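## Task

Inspect the LC port in column 5 of 6 (counted from the left), block 6 of 10 (counted from the top), hole 4 of 4 (counted from the top) first with the probe. Only if the panel's phone reports it dirty, clean it by inserting the cleaner fully, until its body stops, then inspect again. The port fails if it is still dirty after two cleanings. The probe only captures an image while fully inserted and held still. Finish with both tools withdrawn and report pass or fail. Unlatching or pushing hard on a plug, bending the cleaner tip, or pushing the robot hard into the panel may fail the task, as will the robot falling over or ending up tilted. In finished_scene's answer give only the names, comma-separated (e.g. answer="comet, unicorn").

## Robot and tools

ROBOT. An omnidirectional base with a ~1.7 m column. A carriage rides the column (lift_m) and holds two identical six-joint arms, each with a two-finger gripper. Arm bases sit about 0.57 m + lift_m above the floor; carriage parts hang ~0.15 m lower. A hand reaches ~0.78 m from its shoulder but only ~0.38 m below its arm base. Hand: ~0.16 m long, 0.1 m wide (0.14 open); finger tips ~0.005 m thick. Parked arm: joints 1-6 = 0, 0.05, 0.05, 1.45, 0, 0. Cameras: carriage_camera (fixed, forward, ~20 deg down), left_wrist_camera and right_wrist_camera (looking past the fingertips).

FRAMES. Base frame: origin on the floor under the base centre, x forward, y left, z up, metres. left_hand and right_hand are reported in it (point between the finger pads), with quat_wxyz; the hand's z runs along the fingers, y is the opening direction. Odometry frame = base frame at scene start; base_odometry counts wheel turns only (slip counts as motion), heading in rad, left positive, -3.142 to 3.142.

move. One action per call. Optional keys:
- base: exactly one relative command, an offset from where the base last reported itself: translate_m (metres, forward +, -2 to 2), strafe_m (metres, left +, -2 to 2), or rotate_rad (radians, counter-clockwise/left +, -6.3 to 6.3).
- joints: one object, absolute targets keyed by joint name for either or both arms. lift_m 0 to 1 m. For each arm (prefix left_ or right_): joint1_rad -2.617 to 3.054 (yaw about vertical, 0 forward, + left); joint2_rad 0 to 3.141 (shoulder: 0 upper arm back level, 1.57 up, 3.14 forward level); joint3_rad 0 to 3.141 (elbow, 0 folded, 3.14 straight); joint4_rad -1.57 to 1.57 (wrist pitch, + lifts tips); joint5_rad -1.57 to 1.57 (wrist yaw, + turns tips RIGHT); joint6_rad -2.094 to 2.094 (roll, + clockwise seen from forearm); gripper_m 0 to 0.093 (pad gap in metres). Omitted joints keep their old target.
- speeds: caps for this action only: translate_m and strafe_m 0.02-0.5 m/s, rotate_rad 0.05-1.57 rad/s, lift_m 0.08-0.25 m/s (max is default).
- min_time_s: 0.1-8 s, minimum duration of each arm/gripper motion; makes paths straighter.
- cameras: list of names or ["all"]; [] gives none.
Unknown keys make a call invalid; out-of-range values are refused. A refused call, or a stop during one, cancels later move/wait/finished_scene calls in the same reply. Actions last at most 15 s; base drives time out at 14 s.

wait: seconds 0 to 10, plus cameras; commands nothing and returns state and images.

zoom_image: camera name and region [x0, y0, x1, y1] in pixels of that camera's latest image (896x504, origin top-left), at most 504x504; only cameras in the newest images.

finished_scene: scene (1 or 2) and answer string ("unknown" if undetermined). Irreversible; later calls in the reply go to the next scene.

RESULTS. "move" reads done or the worst status. base_status/joint_status: done (for the base, wheels turned as commanded, even with slip); off_target (resting short, may still push); contact_stop or time_out (target dropped, holding); not_followed (a self-collision check withheld arm targets; the gripper still acts). To untangle, send one arm its current six readings with joint 1 turned away, then the other arm in a later call. on_its_own lists uncommanded behaviour ("held at" = target). motor_effort is percent of max, bracket = peak; errors up to a few points plus half the reading. Joint torques follow joint order, wrap at ±28 N m for joints 1-3. Motor temperatures: per arm, six joints then gripper. Images may lag the state slightly.

CAUTIONS. Hand readings may be off, usually the real hand is lower, more at long reach. Joints may stop short or overshoot; tiny moves may not happen. Arms have no contact stop and keep pressing, springing once freed; press gently on plugs, tools and the panel. Base contact stops can be late or missing, and a drive can bend an arm without reporting it; back off ~0.2 m to release. Avoid tipping: high carriage, outstretched or loaded arms, pushing or pulling, and sudden stops all reduce stability; a hand z rising without command signals a lean. Never let the arms strike or squeeze each other; a hard press ends the scene. Arms held stretched out heat; at 75 C a MOTOR HOT line appears, at 100 C the arm goes limp for 30-60 s (limit_stop_at_motor_heat); park to cool. Gripper readings: grip on a hard part reads up to ~0.005 m under its size; shut empty reads 0-0.003; open well above the reading to release. Don't drop parts, slam, or strike fixed objects. The robot holds its last command while you think.

Each tool is called by a JSON object that holds its "api" and its "payload", one argument or row to a line.

## Session

{"api": "move", "payload": {

}}

Scene clock: 0.00 s.
Joint torques (N m): no reading
Motor temperatures (°C): left_arm=[28 25 27 26 27 26 26] | right_arm=[24 31 29 25 24 24 25]
base_odometry: x=+0.000 y=+0.000 heading=+0.000
base_status: not commanded
joint_positions: lift_m=+0.254 left_joint1_rad=-0.576 left_joint2_rad=+1.219 left_joint3_rad=+0.843 left_joint4_rad=+0.544 left_joint5_rad=+0.197 left_joint6_rad=+0.000 left_gripper_m=+0.01768 right_joint1_rad=+0.557 right_joint2_rad=+1.201 right_joint3_rad=+0.844 right_joint4_rad=+0.254 right_joint5_rad=+0.580 right_joint6_rad=+0.027 right_gripper_m=+0.04707
joint_status: not commanded
motor_effort: lift_m=+23 drive_wheels=-2
left_hand: x=+0.5638 y=+0.0570 z=+1.2048 quat_wxyz=(+0.711, +0.254, +0.594, -0.277) (m; base frame)
right_hand: x=+0.6144 y=-0.1871 z=+1.1439 quat_wxyz=(+0.676, -0.002, +0.737, -0.019) (m; base frame)
pictures: carriage_camera, left_wrist_camera, right_wrist_camera

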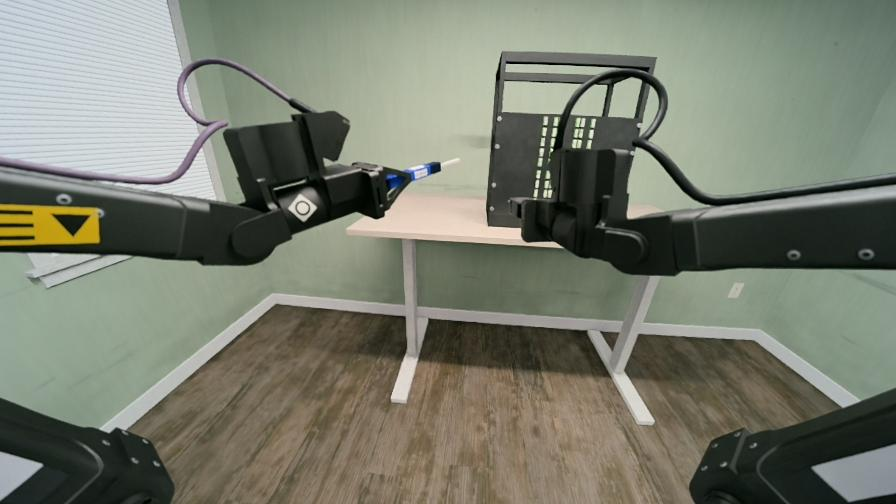

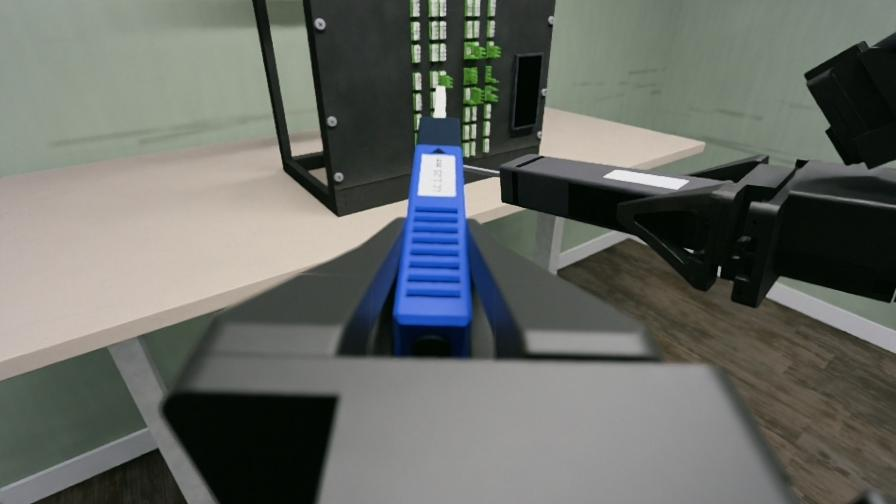

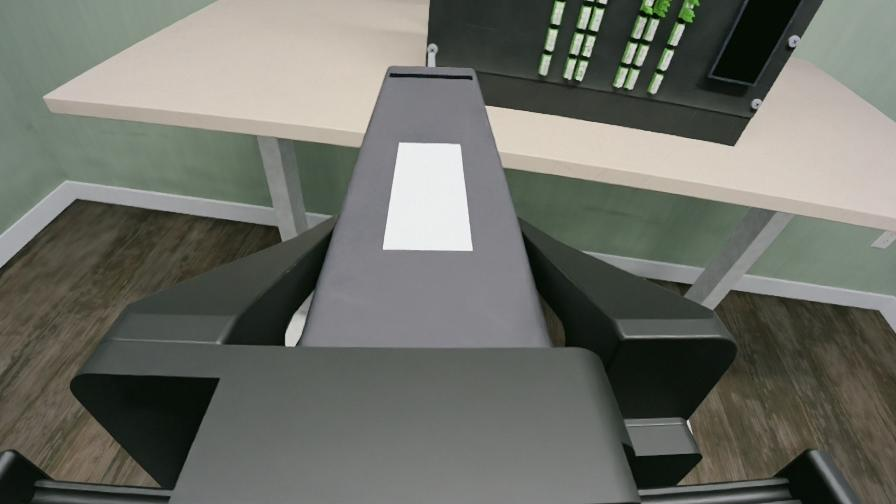

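{"api": "zoom_image", "payload": {
  "camera": "carriage_camera",
  "region": [350, 40, 700, 260]
}}

{"api": "zoom_image", "payload": {
  "camera": "left_wrist_camera",
  "region": [350, 0, 600, 220]
}}

{"api": "zoom_image", "payload": {
  "camera": "right_wrist_camera",
  "region": [350, 0, 850, 260]
}}

Scaled by 1.440.

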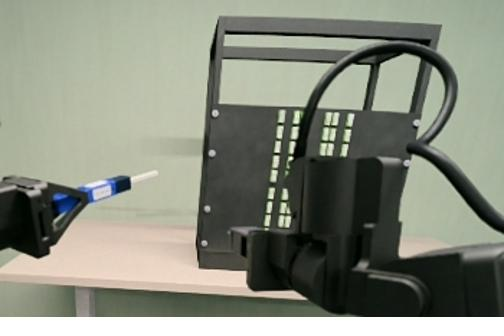

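Scaled by 2.016.

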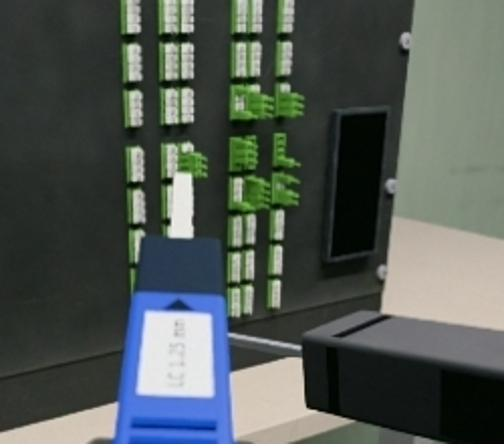

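Scaled by 1.008.

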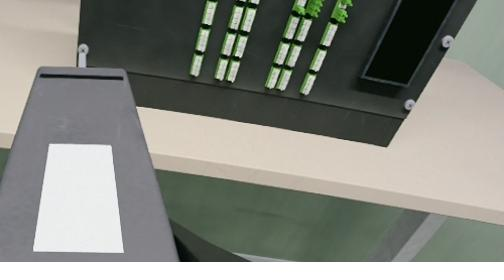

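{"api": "move", "payload": {
  "base": {"rotate_rad": -0.35},
  "joints": {"right_joint1_rad": 0, "right_joint5_rad": 0, "right_joint6_rad": 0, "right_joint4_rad": 0.357, "left_joint1_rad": 0, "left_joint5_rad": 0, "left_joint4_rad": 0.376},
  "min_time_s": 3,
  "speeds": {"rotate_rad": 0.3}
}}

Scene clock: 5.60 s.
Joint torques (N m): left_arm=[0.88 -4.77 7.21 2.55 -0.17 0.01] | right_arm=[-0.7 -4.94 6.78 3.54 -0.09 -0.18]
Motor temperatures (°C): left_arm=[28 26 27 27 27 26 26] | right_arm=[24 31 30 28 24 24 25]
move: off_target
base_odometry: x=+0.000 y=+0.000 heading=-0.349
base_status: done
joint_positions: lift_m=+0.254 left_joint1_rad=-0.009 left_joint2_rad=+1.219 left_joint3_rad=+0.843 left_joint4_rad=+0.382 left_joint5_rad=+0.009 left_joint6_rad=+0.000 left_gripper_m=+0.01767 right_joint1_rad=+0.006 right_joint2_rad=+1.206 right_joint3_rad=+0.844 right_joint4_rad=+0.258 right_joint5_rad=+0.010 right_joint6_rad=+0.012 right_gripper_m=+0.04707
joint_status: right_joint4_rad off_target (ended at +0.259, target +0.357); the others done
motor_effort: lift_m=+23(24) drive_wheels=+11(18)
left_hand: x=+0.6569 y=+0.3091 z=+1.1655 quat_wxyz=(+0.709, +0.006, +0.705, -0.006) (m; base frame)
right_hand: x=+0.6530 y=-0.3136 z=+1.1400 quat_wxyz=(+0.669, +0.006, +0.743, +0.002) (m; base frame)
pictures: carriage_camera, left_wrist_camera, right_wrist_camera

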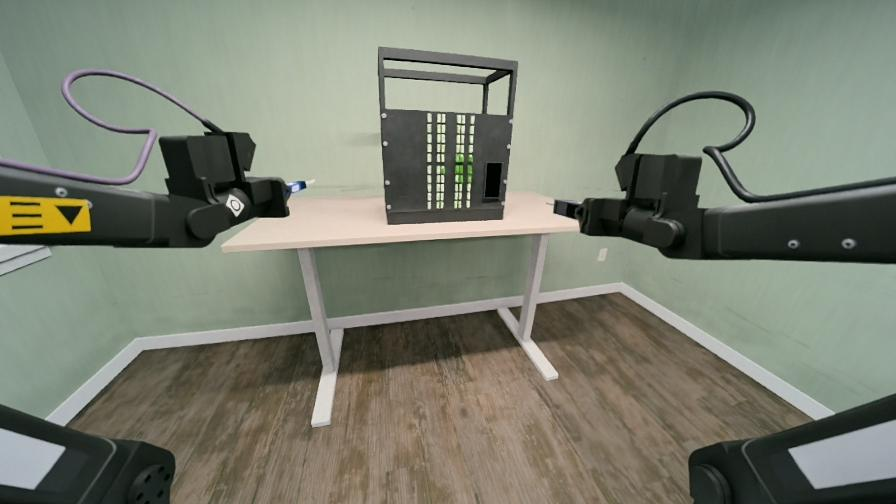

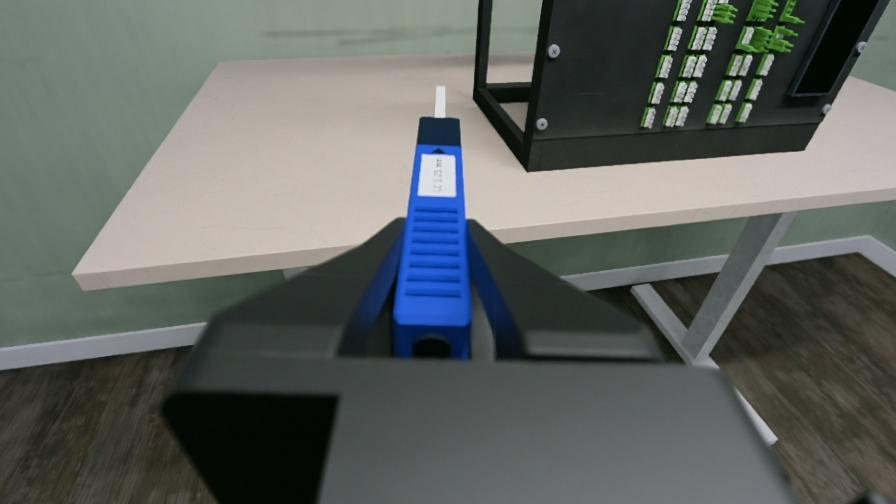

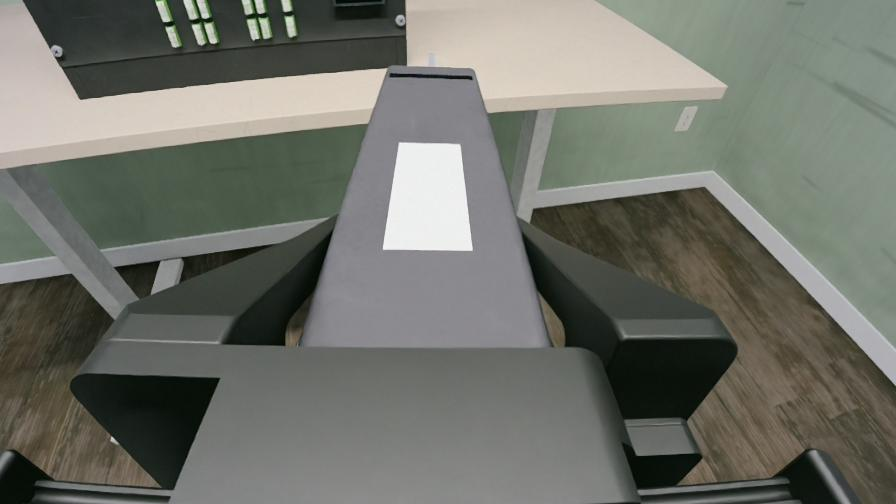

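{"api": "move", "payload": {
  "base": {"rotate_rad": 0.2},
  "joints": {"right_joint4_rad": 0.357, "right_joint6_rad": 0},
  "speeds": {"rotate_rad": 0.3}
}}

{"api": "zoom_image", "payload": {
  "camera": "carriage_camera",
  "region": [350, 20, 700, 240]
}}

Scene clock: 7.77 s.
Joint torques (N m): left_arm=[0.66 -4.9 7.15 2.59 -0.11 0.01] | right_arm=[-0.43 -4.94 6.75 3.49 -0.03 -0.17]
Motor temperatures (°C): left_arm=[28 26 27 28 27 26 26] | right_arm=[24 31 30 29 24 24 25]
move: off_target
base_odometry: x=+0.000 y=+0.000 heading=-0.150
base_status: done
joint_positions: lift_m=+0.254 left_joint1_rad=-0.005 left_joint2_rad=+1.219 left_joint3_rad=+0.843 left_joint4_rad=+0.379 left_joint5_rad=+0.004 left_joint6_rad=+0.000 left_gripper_m=+0.01767 right_joint1_rad=+0.003 right_joint2_rad=+1.206 right_joint3_rad=+0.844 right_joint4_rad=+0.262 right_joint5_rad=+0.003 right_joint6_rad=+0.012 right_gripper_m=+0.04707
joint_status: right_joint4_rad off_target (ended at +0.262, target +0.357); the others done
motor_effort: lift_m=+23(24) drive_wheels=-7(15)
left_hand: x=+0.6569 y=+0.3115 z=+1.1646 quat_wxyz=(+0.708, +0.003, +0.706, -0.003) (m; base frame)
right_hand: x=+0.6531 y=-0.3136 z=+1.1410 quat_wxyz=(+0.671, +0.005, +0.742, +0.004) (m; base frame)
pictures: carriage_camera, left_wrist_camera, right_wrist_camera

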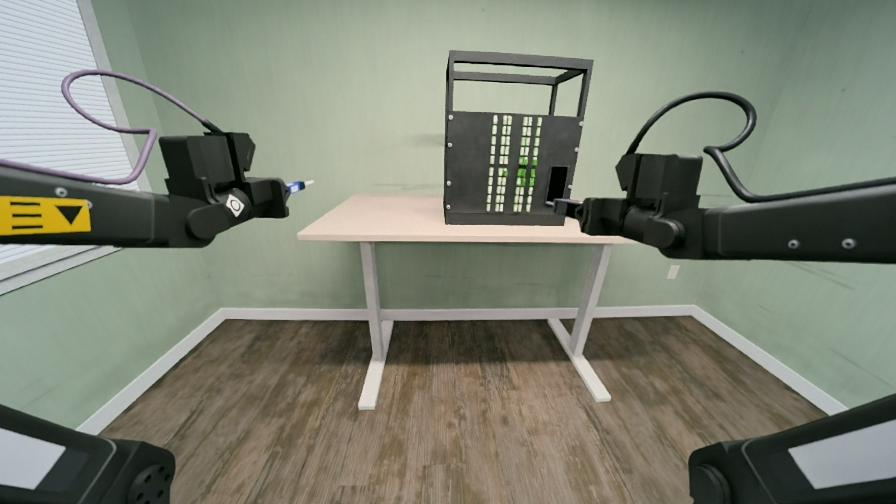

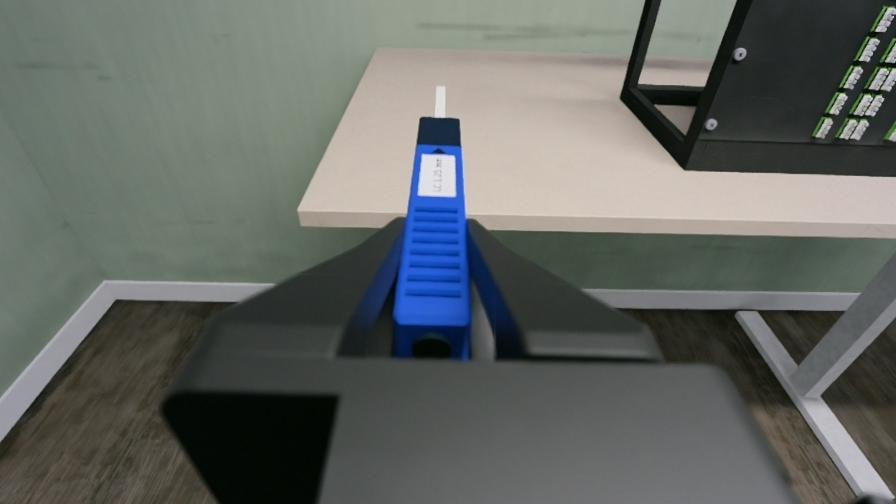

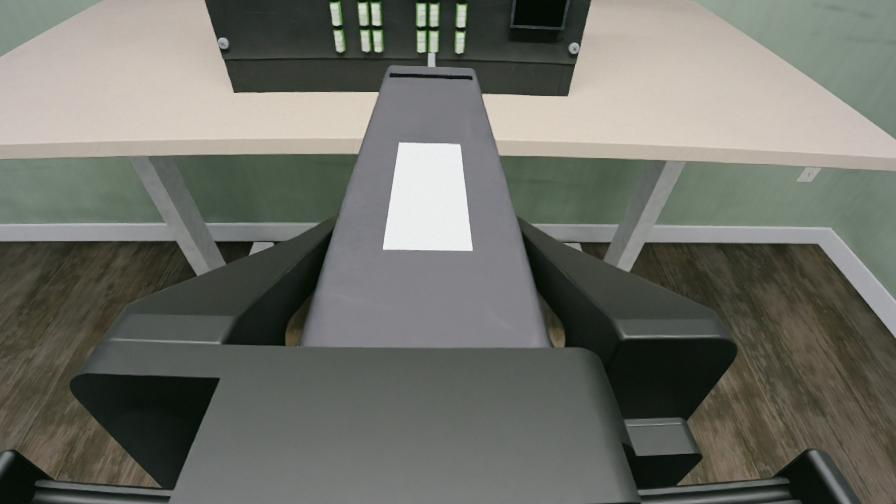

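Scaled by 1.440.

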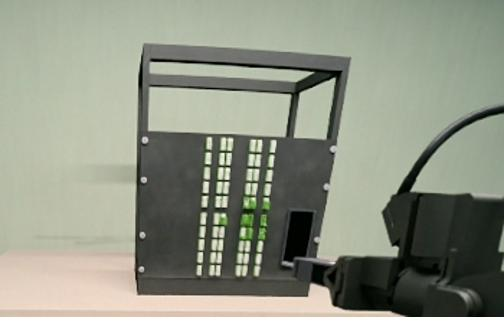

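{"api": "move", "payload": {
  "joints": {"right_joint4_rad": 0.5},
  "min_time_s": 2,
  "cameras": ["carriage_camera"]
}}

{"api": "zoom_image", "payload": {
  "camera": "carriage_camera",
  "region": [520, 60, 896, 280]
}}

Scene clock: 10.33 s.
Joint torques (N m): left_arm=[0.61 -4.67 7.13 2.62 -0.13 0.02] | right_arm=[-0.44 -4.92 6.76 3.49 -0.03 -0.18]
Motor temperatures (°C): left_arm=[28 26 28 29 27 26 26] | right_arm=[24 32 30 31 24 24 25]
move: off_target
base_odometry: x=+0.000 y=+0.000 heading=-0.150
base_status: not commanded
joint_positions: lift_m=+0.254 left_joint1_rad=-0.005 left_joint2_rad=+1.219 left_joint3_rad=+0.843 left_joint4_rad=+0.379 left_joint5_rad=+0.004 left_joint6_rad=+0.000 left_gripper_m=+0.01767 right_joint1_rad=+0.003 right_joint2_rad=+1.206 right_joint3_rad=+0.844 right_joint4_rad=+0.401 right_joint5_rad=+0.003 right_joint6_rad=+0.012 right_gripper_m=+0.04707
joint_status: right_joint4_rad off_target (ended at +0.401, target +0.500)
motor_effort: lift_m=+23(24) drive_wheels=-8(8)
left_hand: x=+0.6569 y=+0.3115 z=+1.1646 quat_wxyz=(+0.708, +0.003, +0.706, -0.003) (m; base frame)
right_hand: x=+0.6541 y=-0.3136 z=+1.1753 quat_wxyz=(+0.721, +0.004, +0.693, +0.004) (m; base frame)
pictures: carriage_camera

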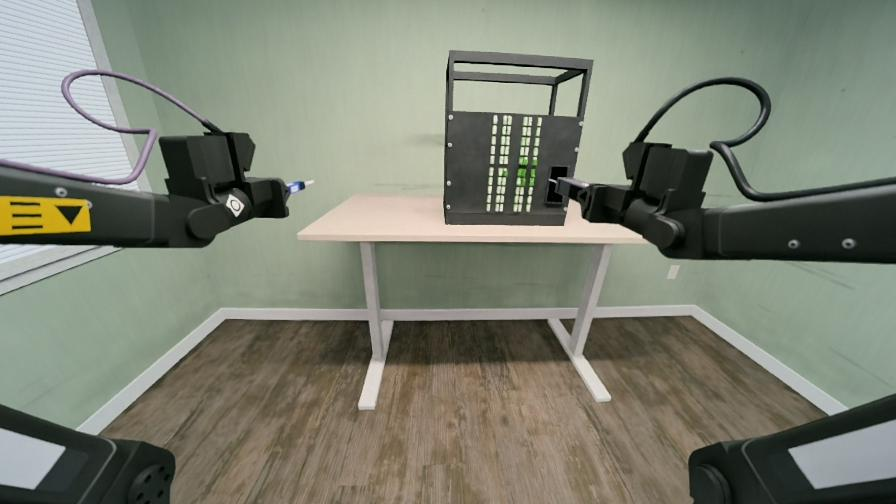

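Scaled by 1.340.

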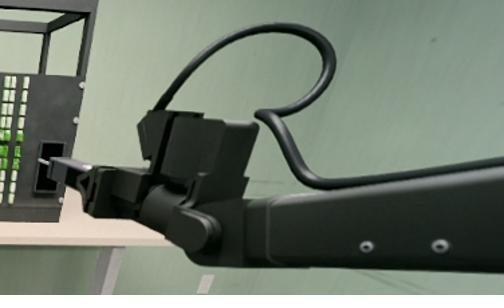

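{"api": "move", "payload": {
  "base": {"translate_m": 0.4},
  "joints": {"right_joint4_rad": 0.46, "left_joint6_rad": 0},
  "speeds": {"translate_m": 0.25}
}}

{"api": "zoom_image", "payload": {
  "camera": "carriage_camera",
  "region": [400, 0, 750, 240]
}}

{"api": "zoom_image", "payload": {
  "camera": "right_wrist_camera",
  "region": [300, 0, 600, 150]
}}

Scene clock: 13.53 s.
Joint torques (N m): left_arm=[0.61 -5.04 7.25 2.73 -0.17 0.01] | right_arm=[-0.44 5.97 2.43 -1.12 -0.01 -0.14]
Motor temperatures (°C): left_arm=[28 26 28 30 27 26 27] | right_arm=[24 32 30 31 24 24 26]
move: off_target
base_odometry: x=+0.395 y=-0.061 heading=-0.151
base_status: done
joint_positions: lift_m=+0.254 left_joint1_rad=-0.005 left_joint2_rad=+1.219 left_joint3_rad=+0.843 left_joint4_rad=+0.372 left_joint5_rad=+0.004 left_joint6_rad=+0.000 left_gripper_m=+0.01767 right_joint1_rad=+0.003 right_joint2_rad=+1.102 right_joint3_rad=+0.889 right_joint4_rad=+0.734 right_joint5_rad=+0.002 right_joint6_rad=+0.009 right_gripper_m=+0.04707
joint_status: right_joint4_rad off_target (ended at +0.734, target +0.460); the others done
motor_effort: lift_m=+23(24) drive_wheels=+8(32)
left_hand: x=+0.6571 y=+0.3115 z=+1.1628 quat_wxyz=(+0.706, +0.003, +0.708, -0.003) (m; base frame)
right_hand: x=+0.5980 y=-0.3136 z=+1.3159 quat_wxyz=(+0.865, +0.003, +0.501, +0.005) (m; base frame)
pictures: carriage_camera, left_wrist_camera, right_wrist_camera

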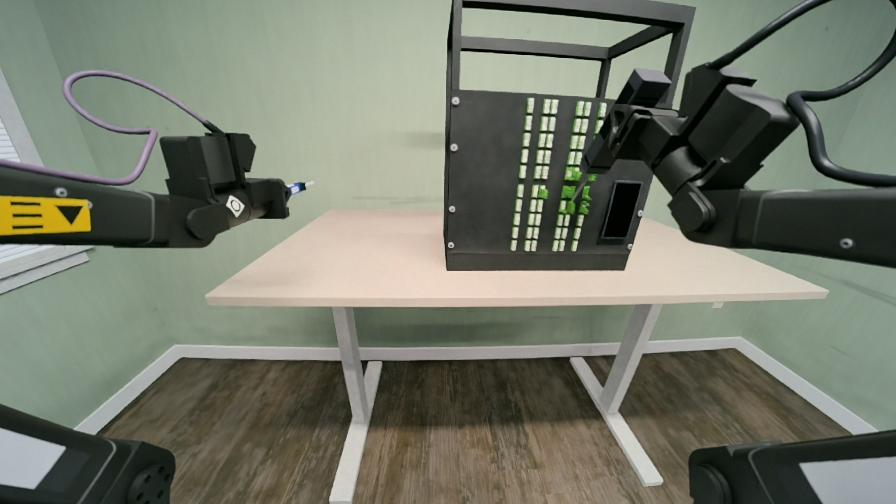

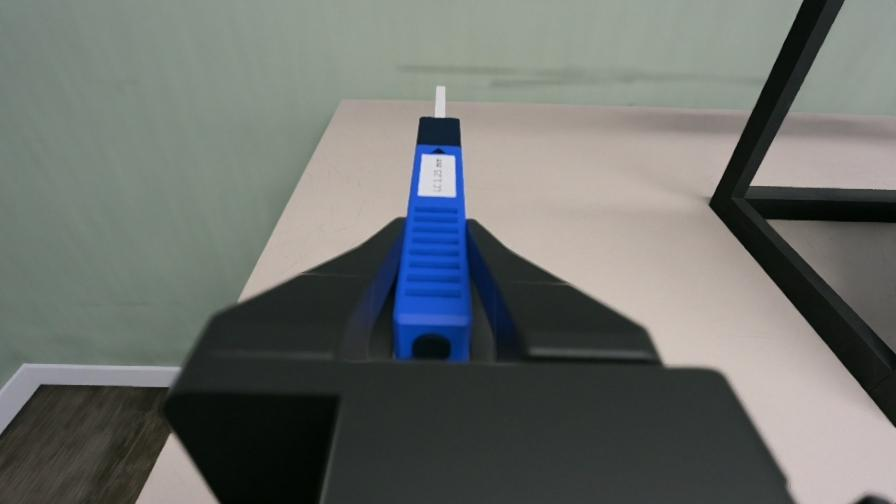

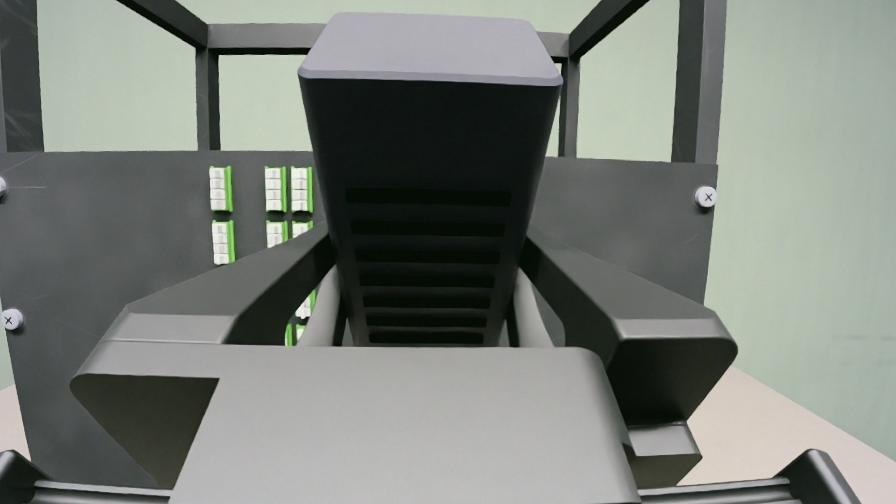

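Scaled by 1.440.

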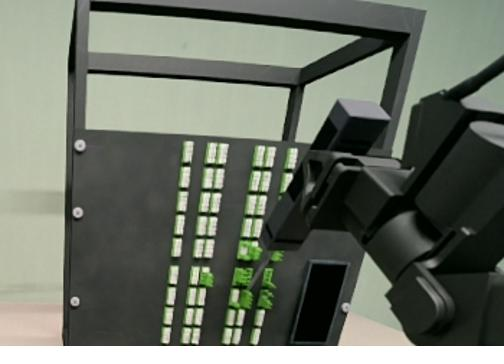

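Scaled by 1.680.

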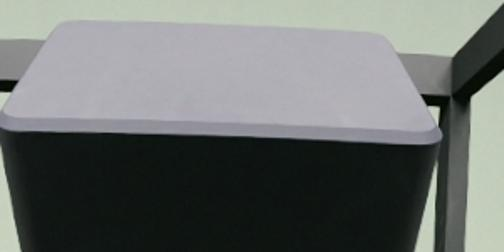

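{"api": "move", "payload": {
  "base": {"translate_m": -0.3},
  "speeds": {"translate_m": 0.3}
}}

{"api": "zoom_image", "payload": {
  "camera": "carriage_camera",
  "region": [400, 0, 800, 250]
}}

Scene clock: 16.30 s.
Joint torques (N m): left_arm=[0.44 -4.82 7.16 2.72 -0.11 0.01] | right_arm=[-0.35 -5.24 7.31 3.11 -0.03 -0.1]
Motor temperatures (°C): left_arm=[28 27 28 31 27 26 27] | right_arm=[24 32 31 31 24 24 26]
move: done
base_odometry: x=+0.099 y=-0.015 heading=-0.152
base_status: done
joint_positions: lift_m=+0.254 left_joint1_rad=-0.004 left_joint2_rad=+1.219 left_joint3_rad=+0.843 left_joint4_rad=+0.369 left_joint5_rad=+0.003 left_joint6_rad=+0.000 left_gripper_m=+0.01767 right_joint1_rad=+0.002 right_joint2_rad=+1.209 right_joint3_rad=+0.837 right_joint4_rad=+0.398 right_joint5_rad=+0.003 right_joint6_rad=+0.005 right_gripper_m=+0.04707
joint_status: not commanded
motor_effort: lift_m=+23(24) drive_wheels=-10(15)
left_hand: x=+0.6571 y=+0.3118 z=+1.1620 quat_wxyz=(+0.705, +0.003, +0.709, -0.003) (m; base frame)
right_hand: x=+0.6547 y=-0.3139 z=+1.1700 quat_wxyz=(+0.716, +0.002, +0.698, +0.002) (m; base frame)
pictures: carriage_camera, left_wrist_camera, right_wrist_camera

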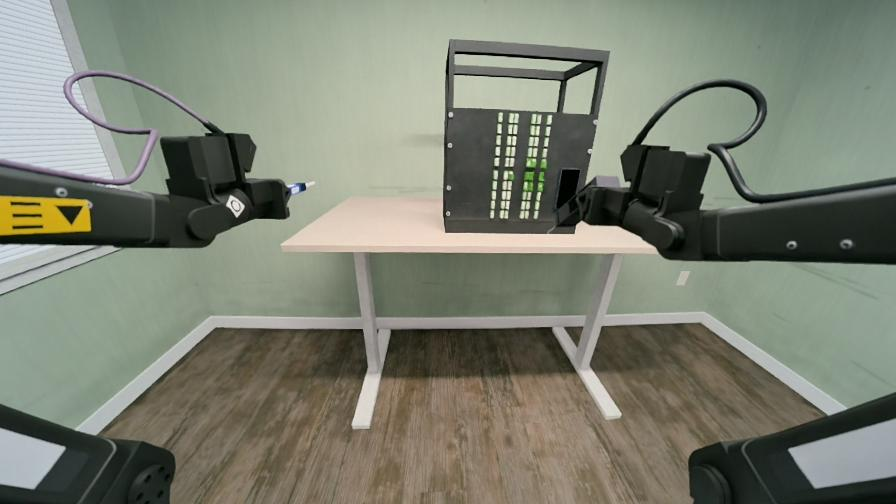

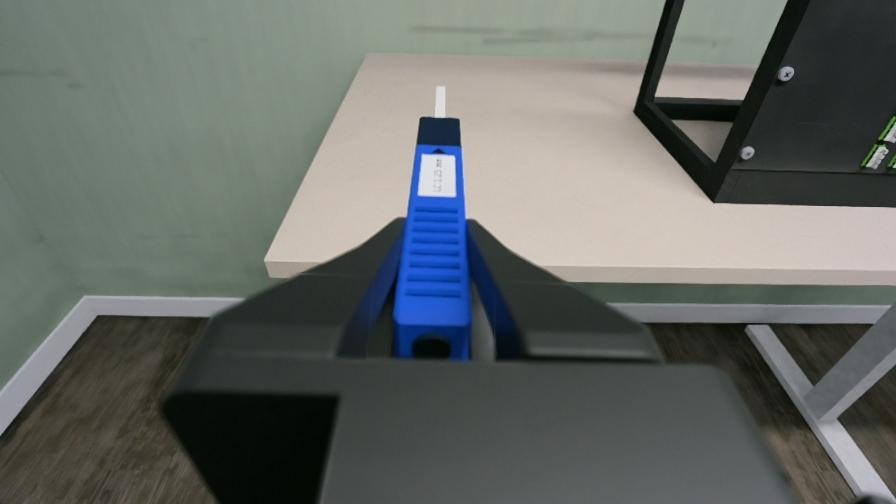

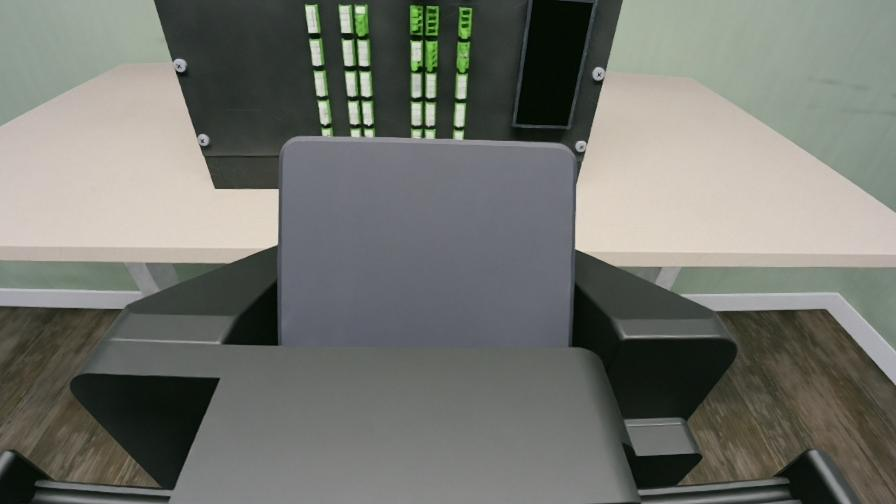

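Scaled by 1.260.

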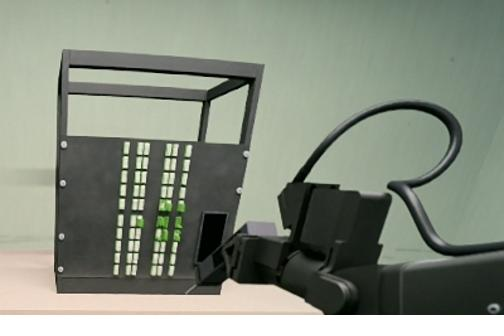

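{"api": "move", "payload": {
  "joints": {"lift_m": 0.34},
  "cameras": []
}}

{"api": "move", "payload": {
  "joints": {"right_joint4_rad": 1.2, "right_joint6_rad": 0},
  "min_time_s": 2
}}

{"api": "zoom_image", "payload": {
  "camera": "carriage_camera",
  "region": [450, 50, 800, 300]
}}

Scene clock: 18.23 s.
Joint torques (N m): left_arm=[0.43 -4.93 7.28 2.72 -0.09 0.03] | right_arm=[-0.43 -5.27 7.32 3.26 -0.02 -0.1]
Motor temperatures (°C): left_arm=[28 27 28 31 27 26 27] | right_arm=[24 32 31 31 24 24 26]
move: done
base_odometry: x=+0.099 y=-0.015 heading=-0.152
base_status: not commanded
joint_positions: lift_m=+0.340 left_joint1_rad=-0.004 left_joint2_rad=+1.219 left_joint3_rad=+0.843 left_joint4_rad=+0.368 left_joint5_rad=+0.003 left_joint6_rad=+0.000 left_gripper_m=+0.01767 right_joint1_rad=+0.002 right_joint2_rad=+1.210 right_joint3_rad=+0.837 right_joint4_rad=+0.387 right_joint5_rad=+0.003 right_joint6_rad=+0.005 right_gripper_m=+0.04707
joint_status: all done
motor_effort: lift_m=+24(30) drive_wheels=-9(10)
left_hand: x=+0.6571 y=+0.3118 z=+1.2471 quat_wxyz=(+0.704, +0.003, +0.710, -0.003) (m; base frame)
right_hand: x=+0.6549 y=-0.3139 z=+1.2526 quat_wxyz=(+0.712, +0.002, +0.702, +0.002) (m; base frame)
pictures: none
No camera images: "cameras" was empty.

Scene clock: 20.57 s.
Joint torques (N m): left_arm=[0.7 -4.94 7.17 2.76 -0.1 0.02] | right_arm=[-0.36 -4.55 6.68 2.46 -0.02 -0.11]
Motor temperatures (°C): left_arm=[28 27 29 31 27 26 27] | right_arm=[24 32 31 32 24 24 26]
move: off_target
base_odometry: x=+0.099 y=-0.015 heading=-0.152
base_status: not commanded
joint_positions: lift_m=+0.340 left_joint1_rad=-0.004 left_joint2_rad=+1.219 left_joint3_rad=+0.843 left_joint4_rad=+0.368 left_joint5_rad=+0.003 left_joint6_rad=+0.000 left_gripper_m=+0.01767 right_joint1_rad=+0.002 right_joint2_rad=+1.210 right_joint3_rad=+0.837 right_joint4_rad=+1.121 right_joint5_rad=+0.003 right_joint6_rad=+0.005 right_gripper_m=+0.04707
joint_status: right_joint4_rad off_target (ended at +1.121, target +1.200); the others done
motor_effort: lift_m=+24(25) drive_wheels=+9(9)
left_hand: x=+0.6571 y=+0.3118 z=+1.2471 quat_wxyz=(+0.704, +0.003, +0.710, -0.003) (m; base frame)
right_hand: x=+0.5887 y=-0.3140 z=+1.4177 quat_wxyz=(+0.917, +0.002, +0.400, +0.003) (m; base frame)
pictures: carriage_camera, left_wrist_camera, right_wrist_camera

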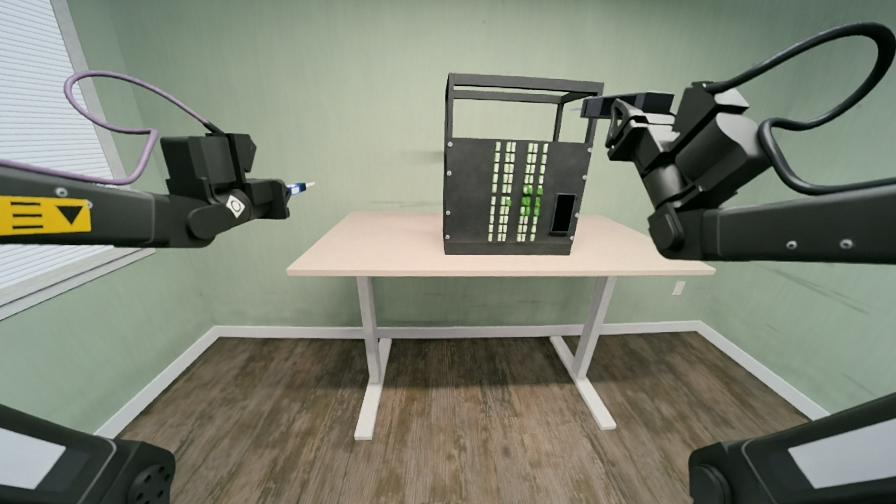

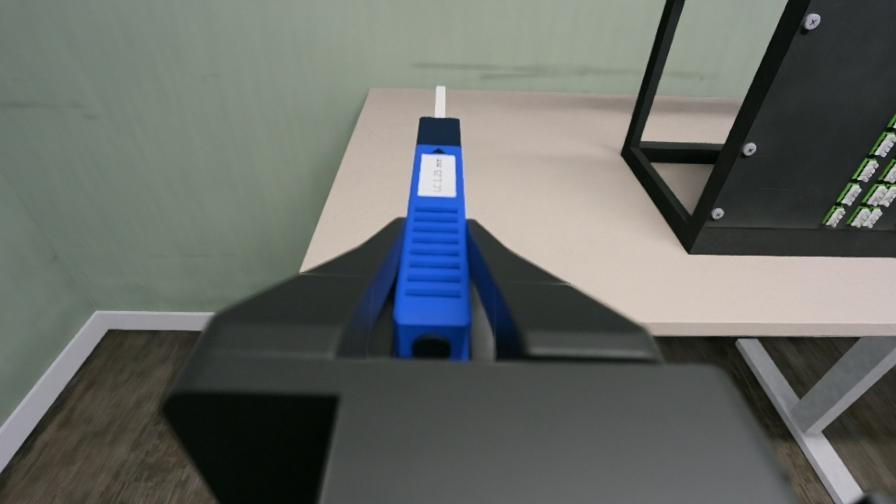

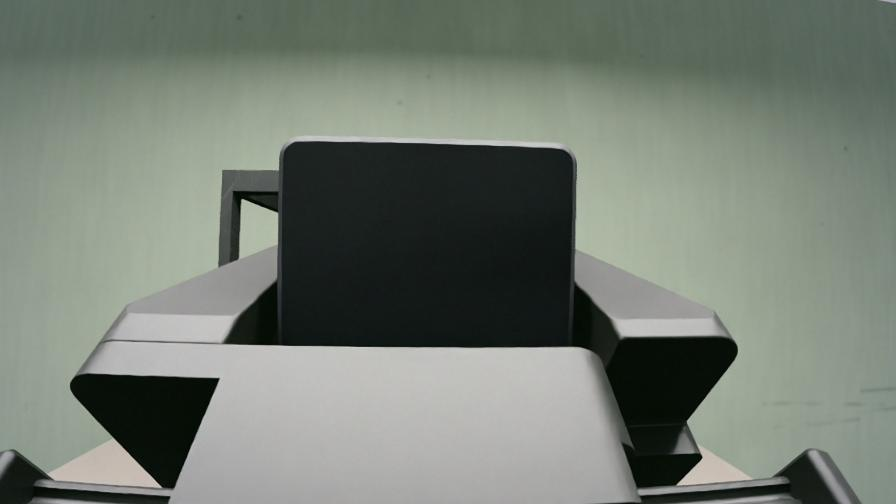

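Scaled by 1.440.

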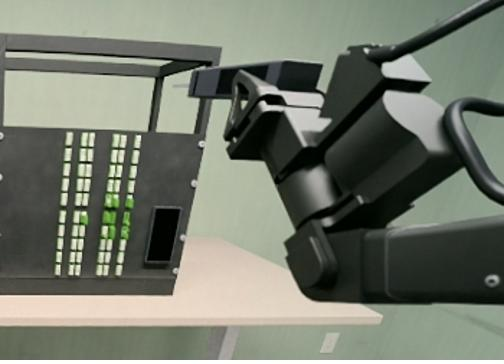

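{"api": "move", "payload": {
  "joints": {"lift_m": 0.2, "right_joint2_rad": 1.293, "right_joint3_rad": 0.58, "right_joint4_rad": 1.44},
  "min_time_s": 2.5,
  "cameras": ["carriage_camera"]
}}

{"api": "zoom_image", "payload": {
  "camera": "carriage_camera",
  "region": [450, 50, 800, 300]
}}

Scene clock: 24.80 s.
Joint torques (N m): left_arm=[0.59 -4.79 7.23 2.81 -0.08 -0.01] | right_arm=[-0.4 -4.19 5.67 2.69 -0.02 -0.1]
Motor temperatures (°C): left_arm=[28 27 29 32 27 26 27] | right_arm=[24 32 31 32 24 24 26]
move: off_target
base_odometry: x=+0.099 y=-0.015 heading=-0.152
base_status: not commanded
joint_positions: lift_m=+0.200 left_joint1_rad=-0.004 left_joint2_rad=+1.219 left_joint3_rad=+0.843 left_joint4_rad=+0.364 left_joint5_rad=+0.003 left_joint6_rad=+0.000 left_gripper_m=+0.01767 right_joint1_rad=+0.002 right_joint2_rad=+1.294 right_joint3_rad=+0.580 right_joint4_rad=+1.356 right_joint5_rad=+0.003 right_joint6_rad=+0.005 right_gripper_m=+0.04707
joint_status: right_joint4_rad off_target (ended at +1.356, target +1.440); the others done
motor_effort: lift_m=+22(23) drive_wheels=+9(10)
left_hand: x=+0.6571 y=+0.3118 z=+1.1064 quat_wxyz=(+0.703, +0.003, +0.711, -0.003) (m; base frame)
right_hand: x=+0.6011 y=-0.3140 z=+1.1828 quat_wxyz=(+0.894, +0.002, +0.448, +0.003) (m; base frame)
pictures: carriage_camera

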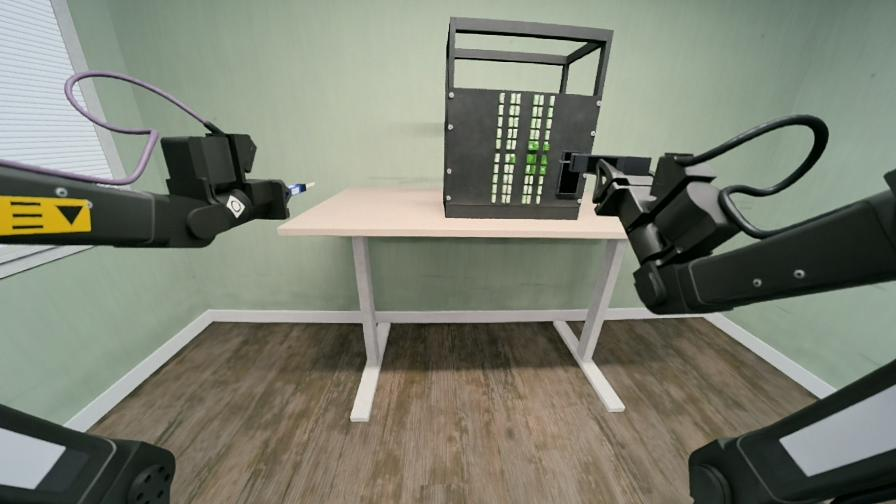

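Scaled by 1.440.

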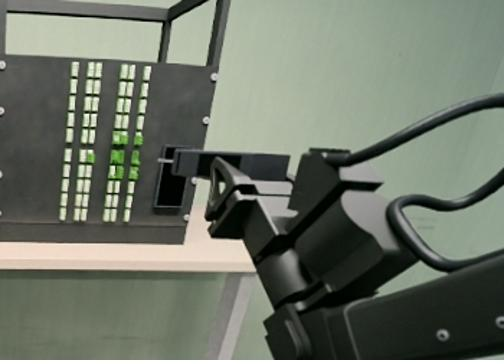

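{"api": "move", "payload": {
  "base": {"strafe_m": -0.33},
  "speeds": {"strafe_m": 0.25},
  "cameras": ["carriage_camera"]
}}

{"api": "move", "payload": {
  "base": {"translate_m": 0.07},
  "joints": {"lift_m": 0.08}
}}

{"api": "zoom_image", "payload": {
  "camera": "carriage_camera",
  "region": [450, 50, 800, 300]
}}

Scene clock: 27.90 s.
Joint torques (N m): left_arm=[0.5 -4.96 7.31 2.78 -0.13 0.04] | right_arm=[-0.27 -4.3 5.7 2.65 -0.02 -0.11]
Motor temperatures (°C): left_arm=[28 27 29 32 27 26 27] | right_arm=[24 32 32 32 24 24 26]
move: done
base_odometry: x=+0.048 y=-0.342 heading=-0.153
base_status: done
joint_positions: lift_m=+0.200 left_joint1_rad=-0.004 left_joint2_rad=+1.219 left_joint3_rad=+0.843 left_joint4_rad=+0.363 left_joint5_rad=+0.002 left_joint6_rad=+0.000 left_gripper_m=+0.01767 right_joint1_rad=+0.001 right_joint2_rad=+1.295 right_joint3_rad=+0.579 right_joint4_rad=+1.360 right_joint5_rad=+0.002 right_joint6_rad=+0.005 right_gripper_m=+0.04707
joint_status: not commanded
motor_effort: lift_m=+22(22) drive_wheels=-3(10)
left_hand: x=+0.6571 y=+0.3121 z=+1.1062 quat_wxyz=(+0.702, +0.002, +0.712, -0.002) (m; base frame)
right_hand: x=+0.6008 y=-0.3143 z=+1.1832 quat_wxyz=(+0.895, +0.002, +0.447, +0.002) (m; base frame)
pictures: carriage_camera

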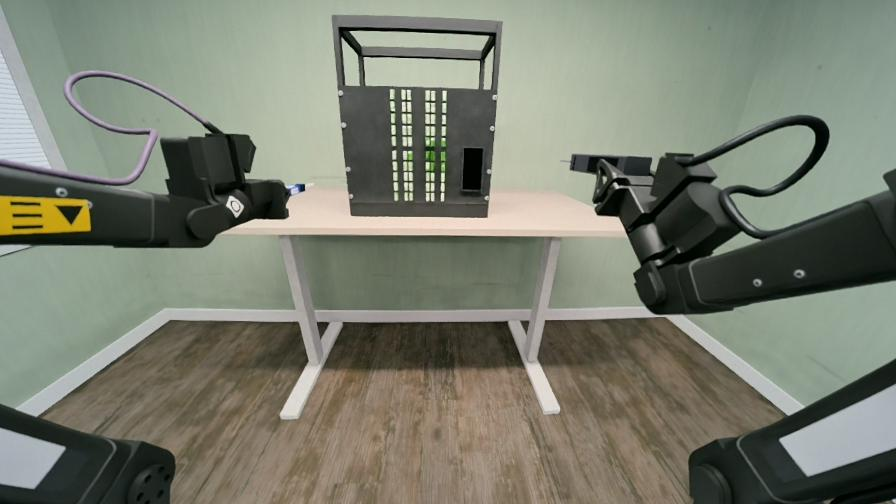

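Scene clock: 29.27 s.
Joint torques (N m): left_arm=[0.54 -4.81 7.13 2.84 -0.03 0.01] | right_arm=[-0.29 -5.04 6.15 2.57 -0.02 -0.11]
Motor temperatures (°C): left_arm=[28 27 29 32 27 26 27] | right_arm=[24 32 32 32 24 24 26]
move: done
base_odometry: x=+0.117 y=-0.353 heading=-0.153
base_status: done
joint_positions: lift_m=+0.080 left_joint1_rad=-0.004 left_joint2_rad=+1.219 left_joint3_rad=+0.843 left_joint4_rad=+0.362 left_joint5_rad=+0.002 left_joint6_rad=+0.000 left_gripper_m=+0.01767 right_joint1_rad=+0.001 right_joint2_rad=+1.304 right_joint3_rad=+0.572 right_joint4_rad=+1.368 right_joint5_rad=+0.002 right_joint6_rad=+0.005 right_gripper_m=+0.04707
joint_status: all done
motor_effort: lift_m=+23(23) drive_wheels=-6(13)
left_hand: x=+0.6571 y=+0.3121 z=+0.9859 quat_wxyz=(+0.702, +0.002, +0.712, -0.002) (m; base frame)
right_hand: x=+0.6022 y=-0.3143 z=+1.0587 quat_wxyz=(+0.893, +0.002, +0.450, +0.002) (m; base frame)
pictures: carriage_camera, left_wrist_camera, right_wrist_camera

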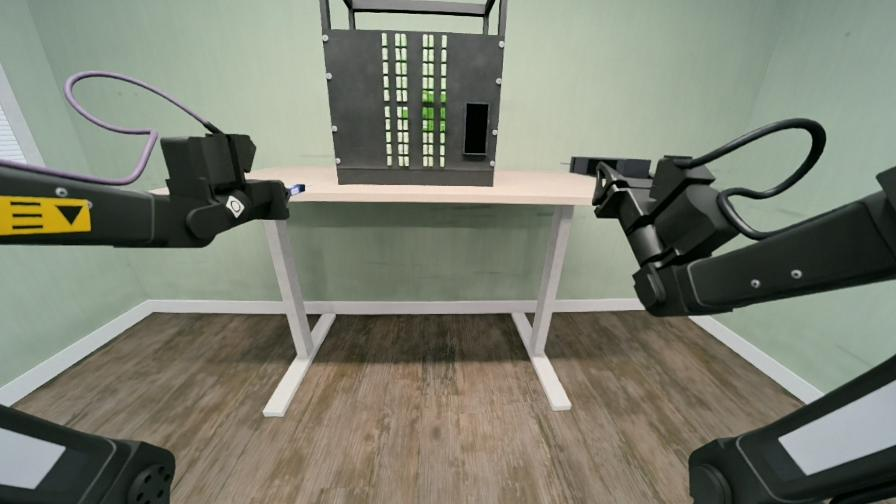

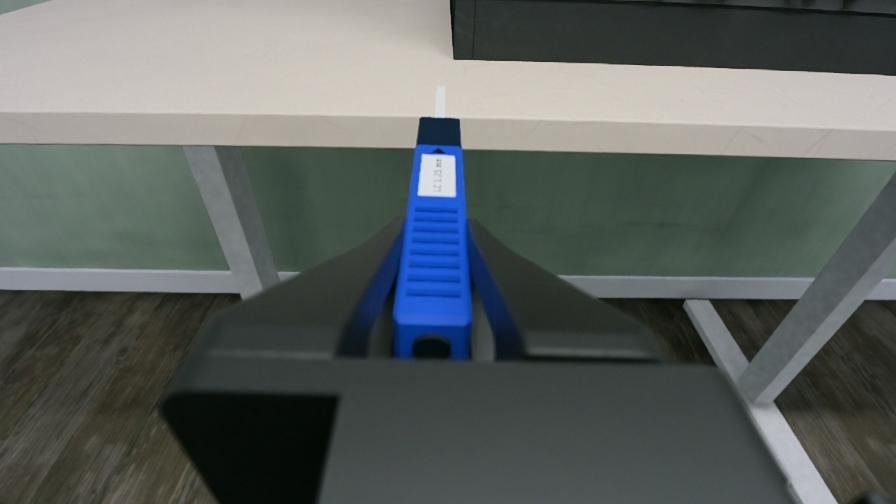

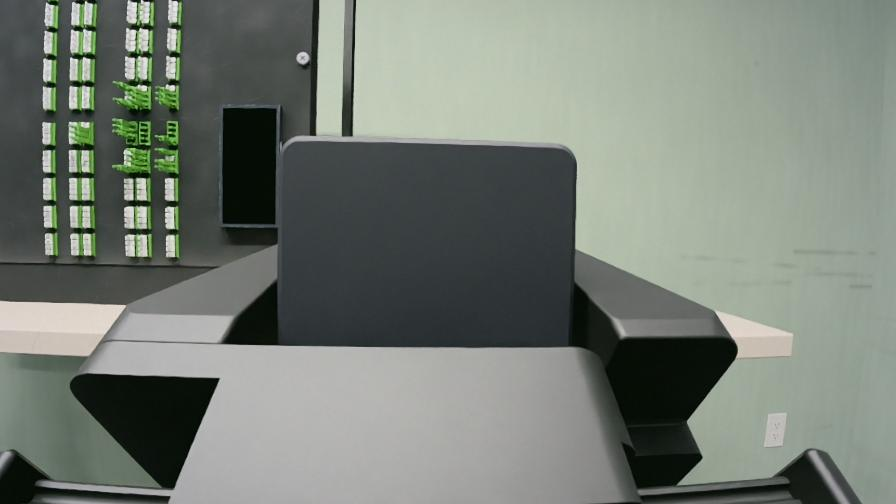

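Scaled by 1.440.

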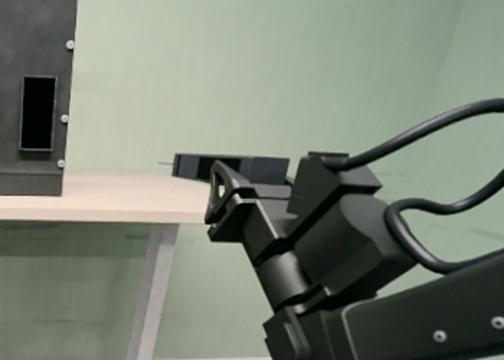

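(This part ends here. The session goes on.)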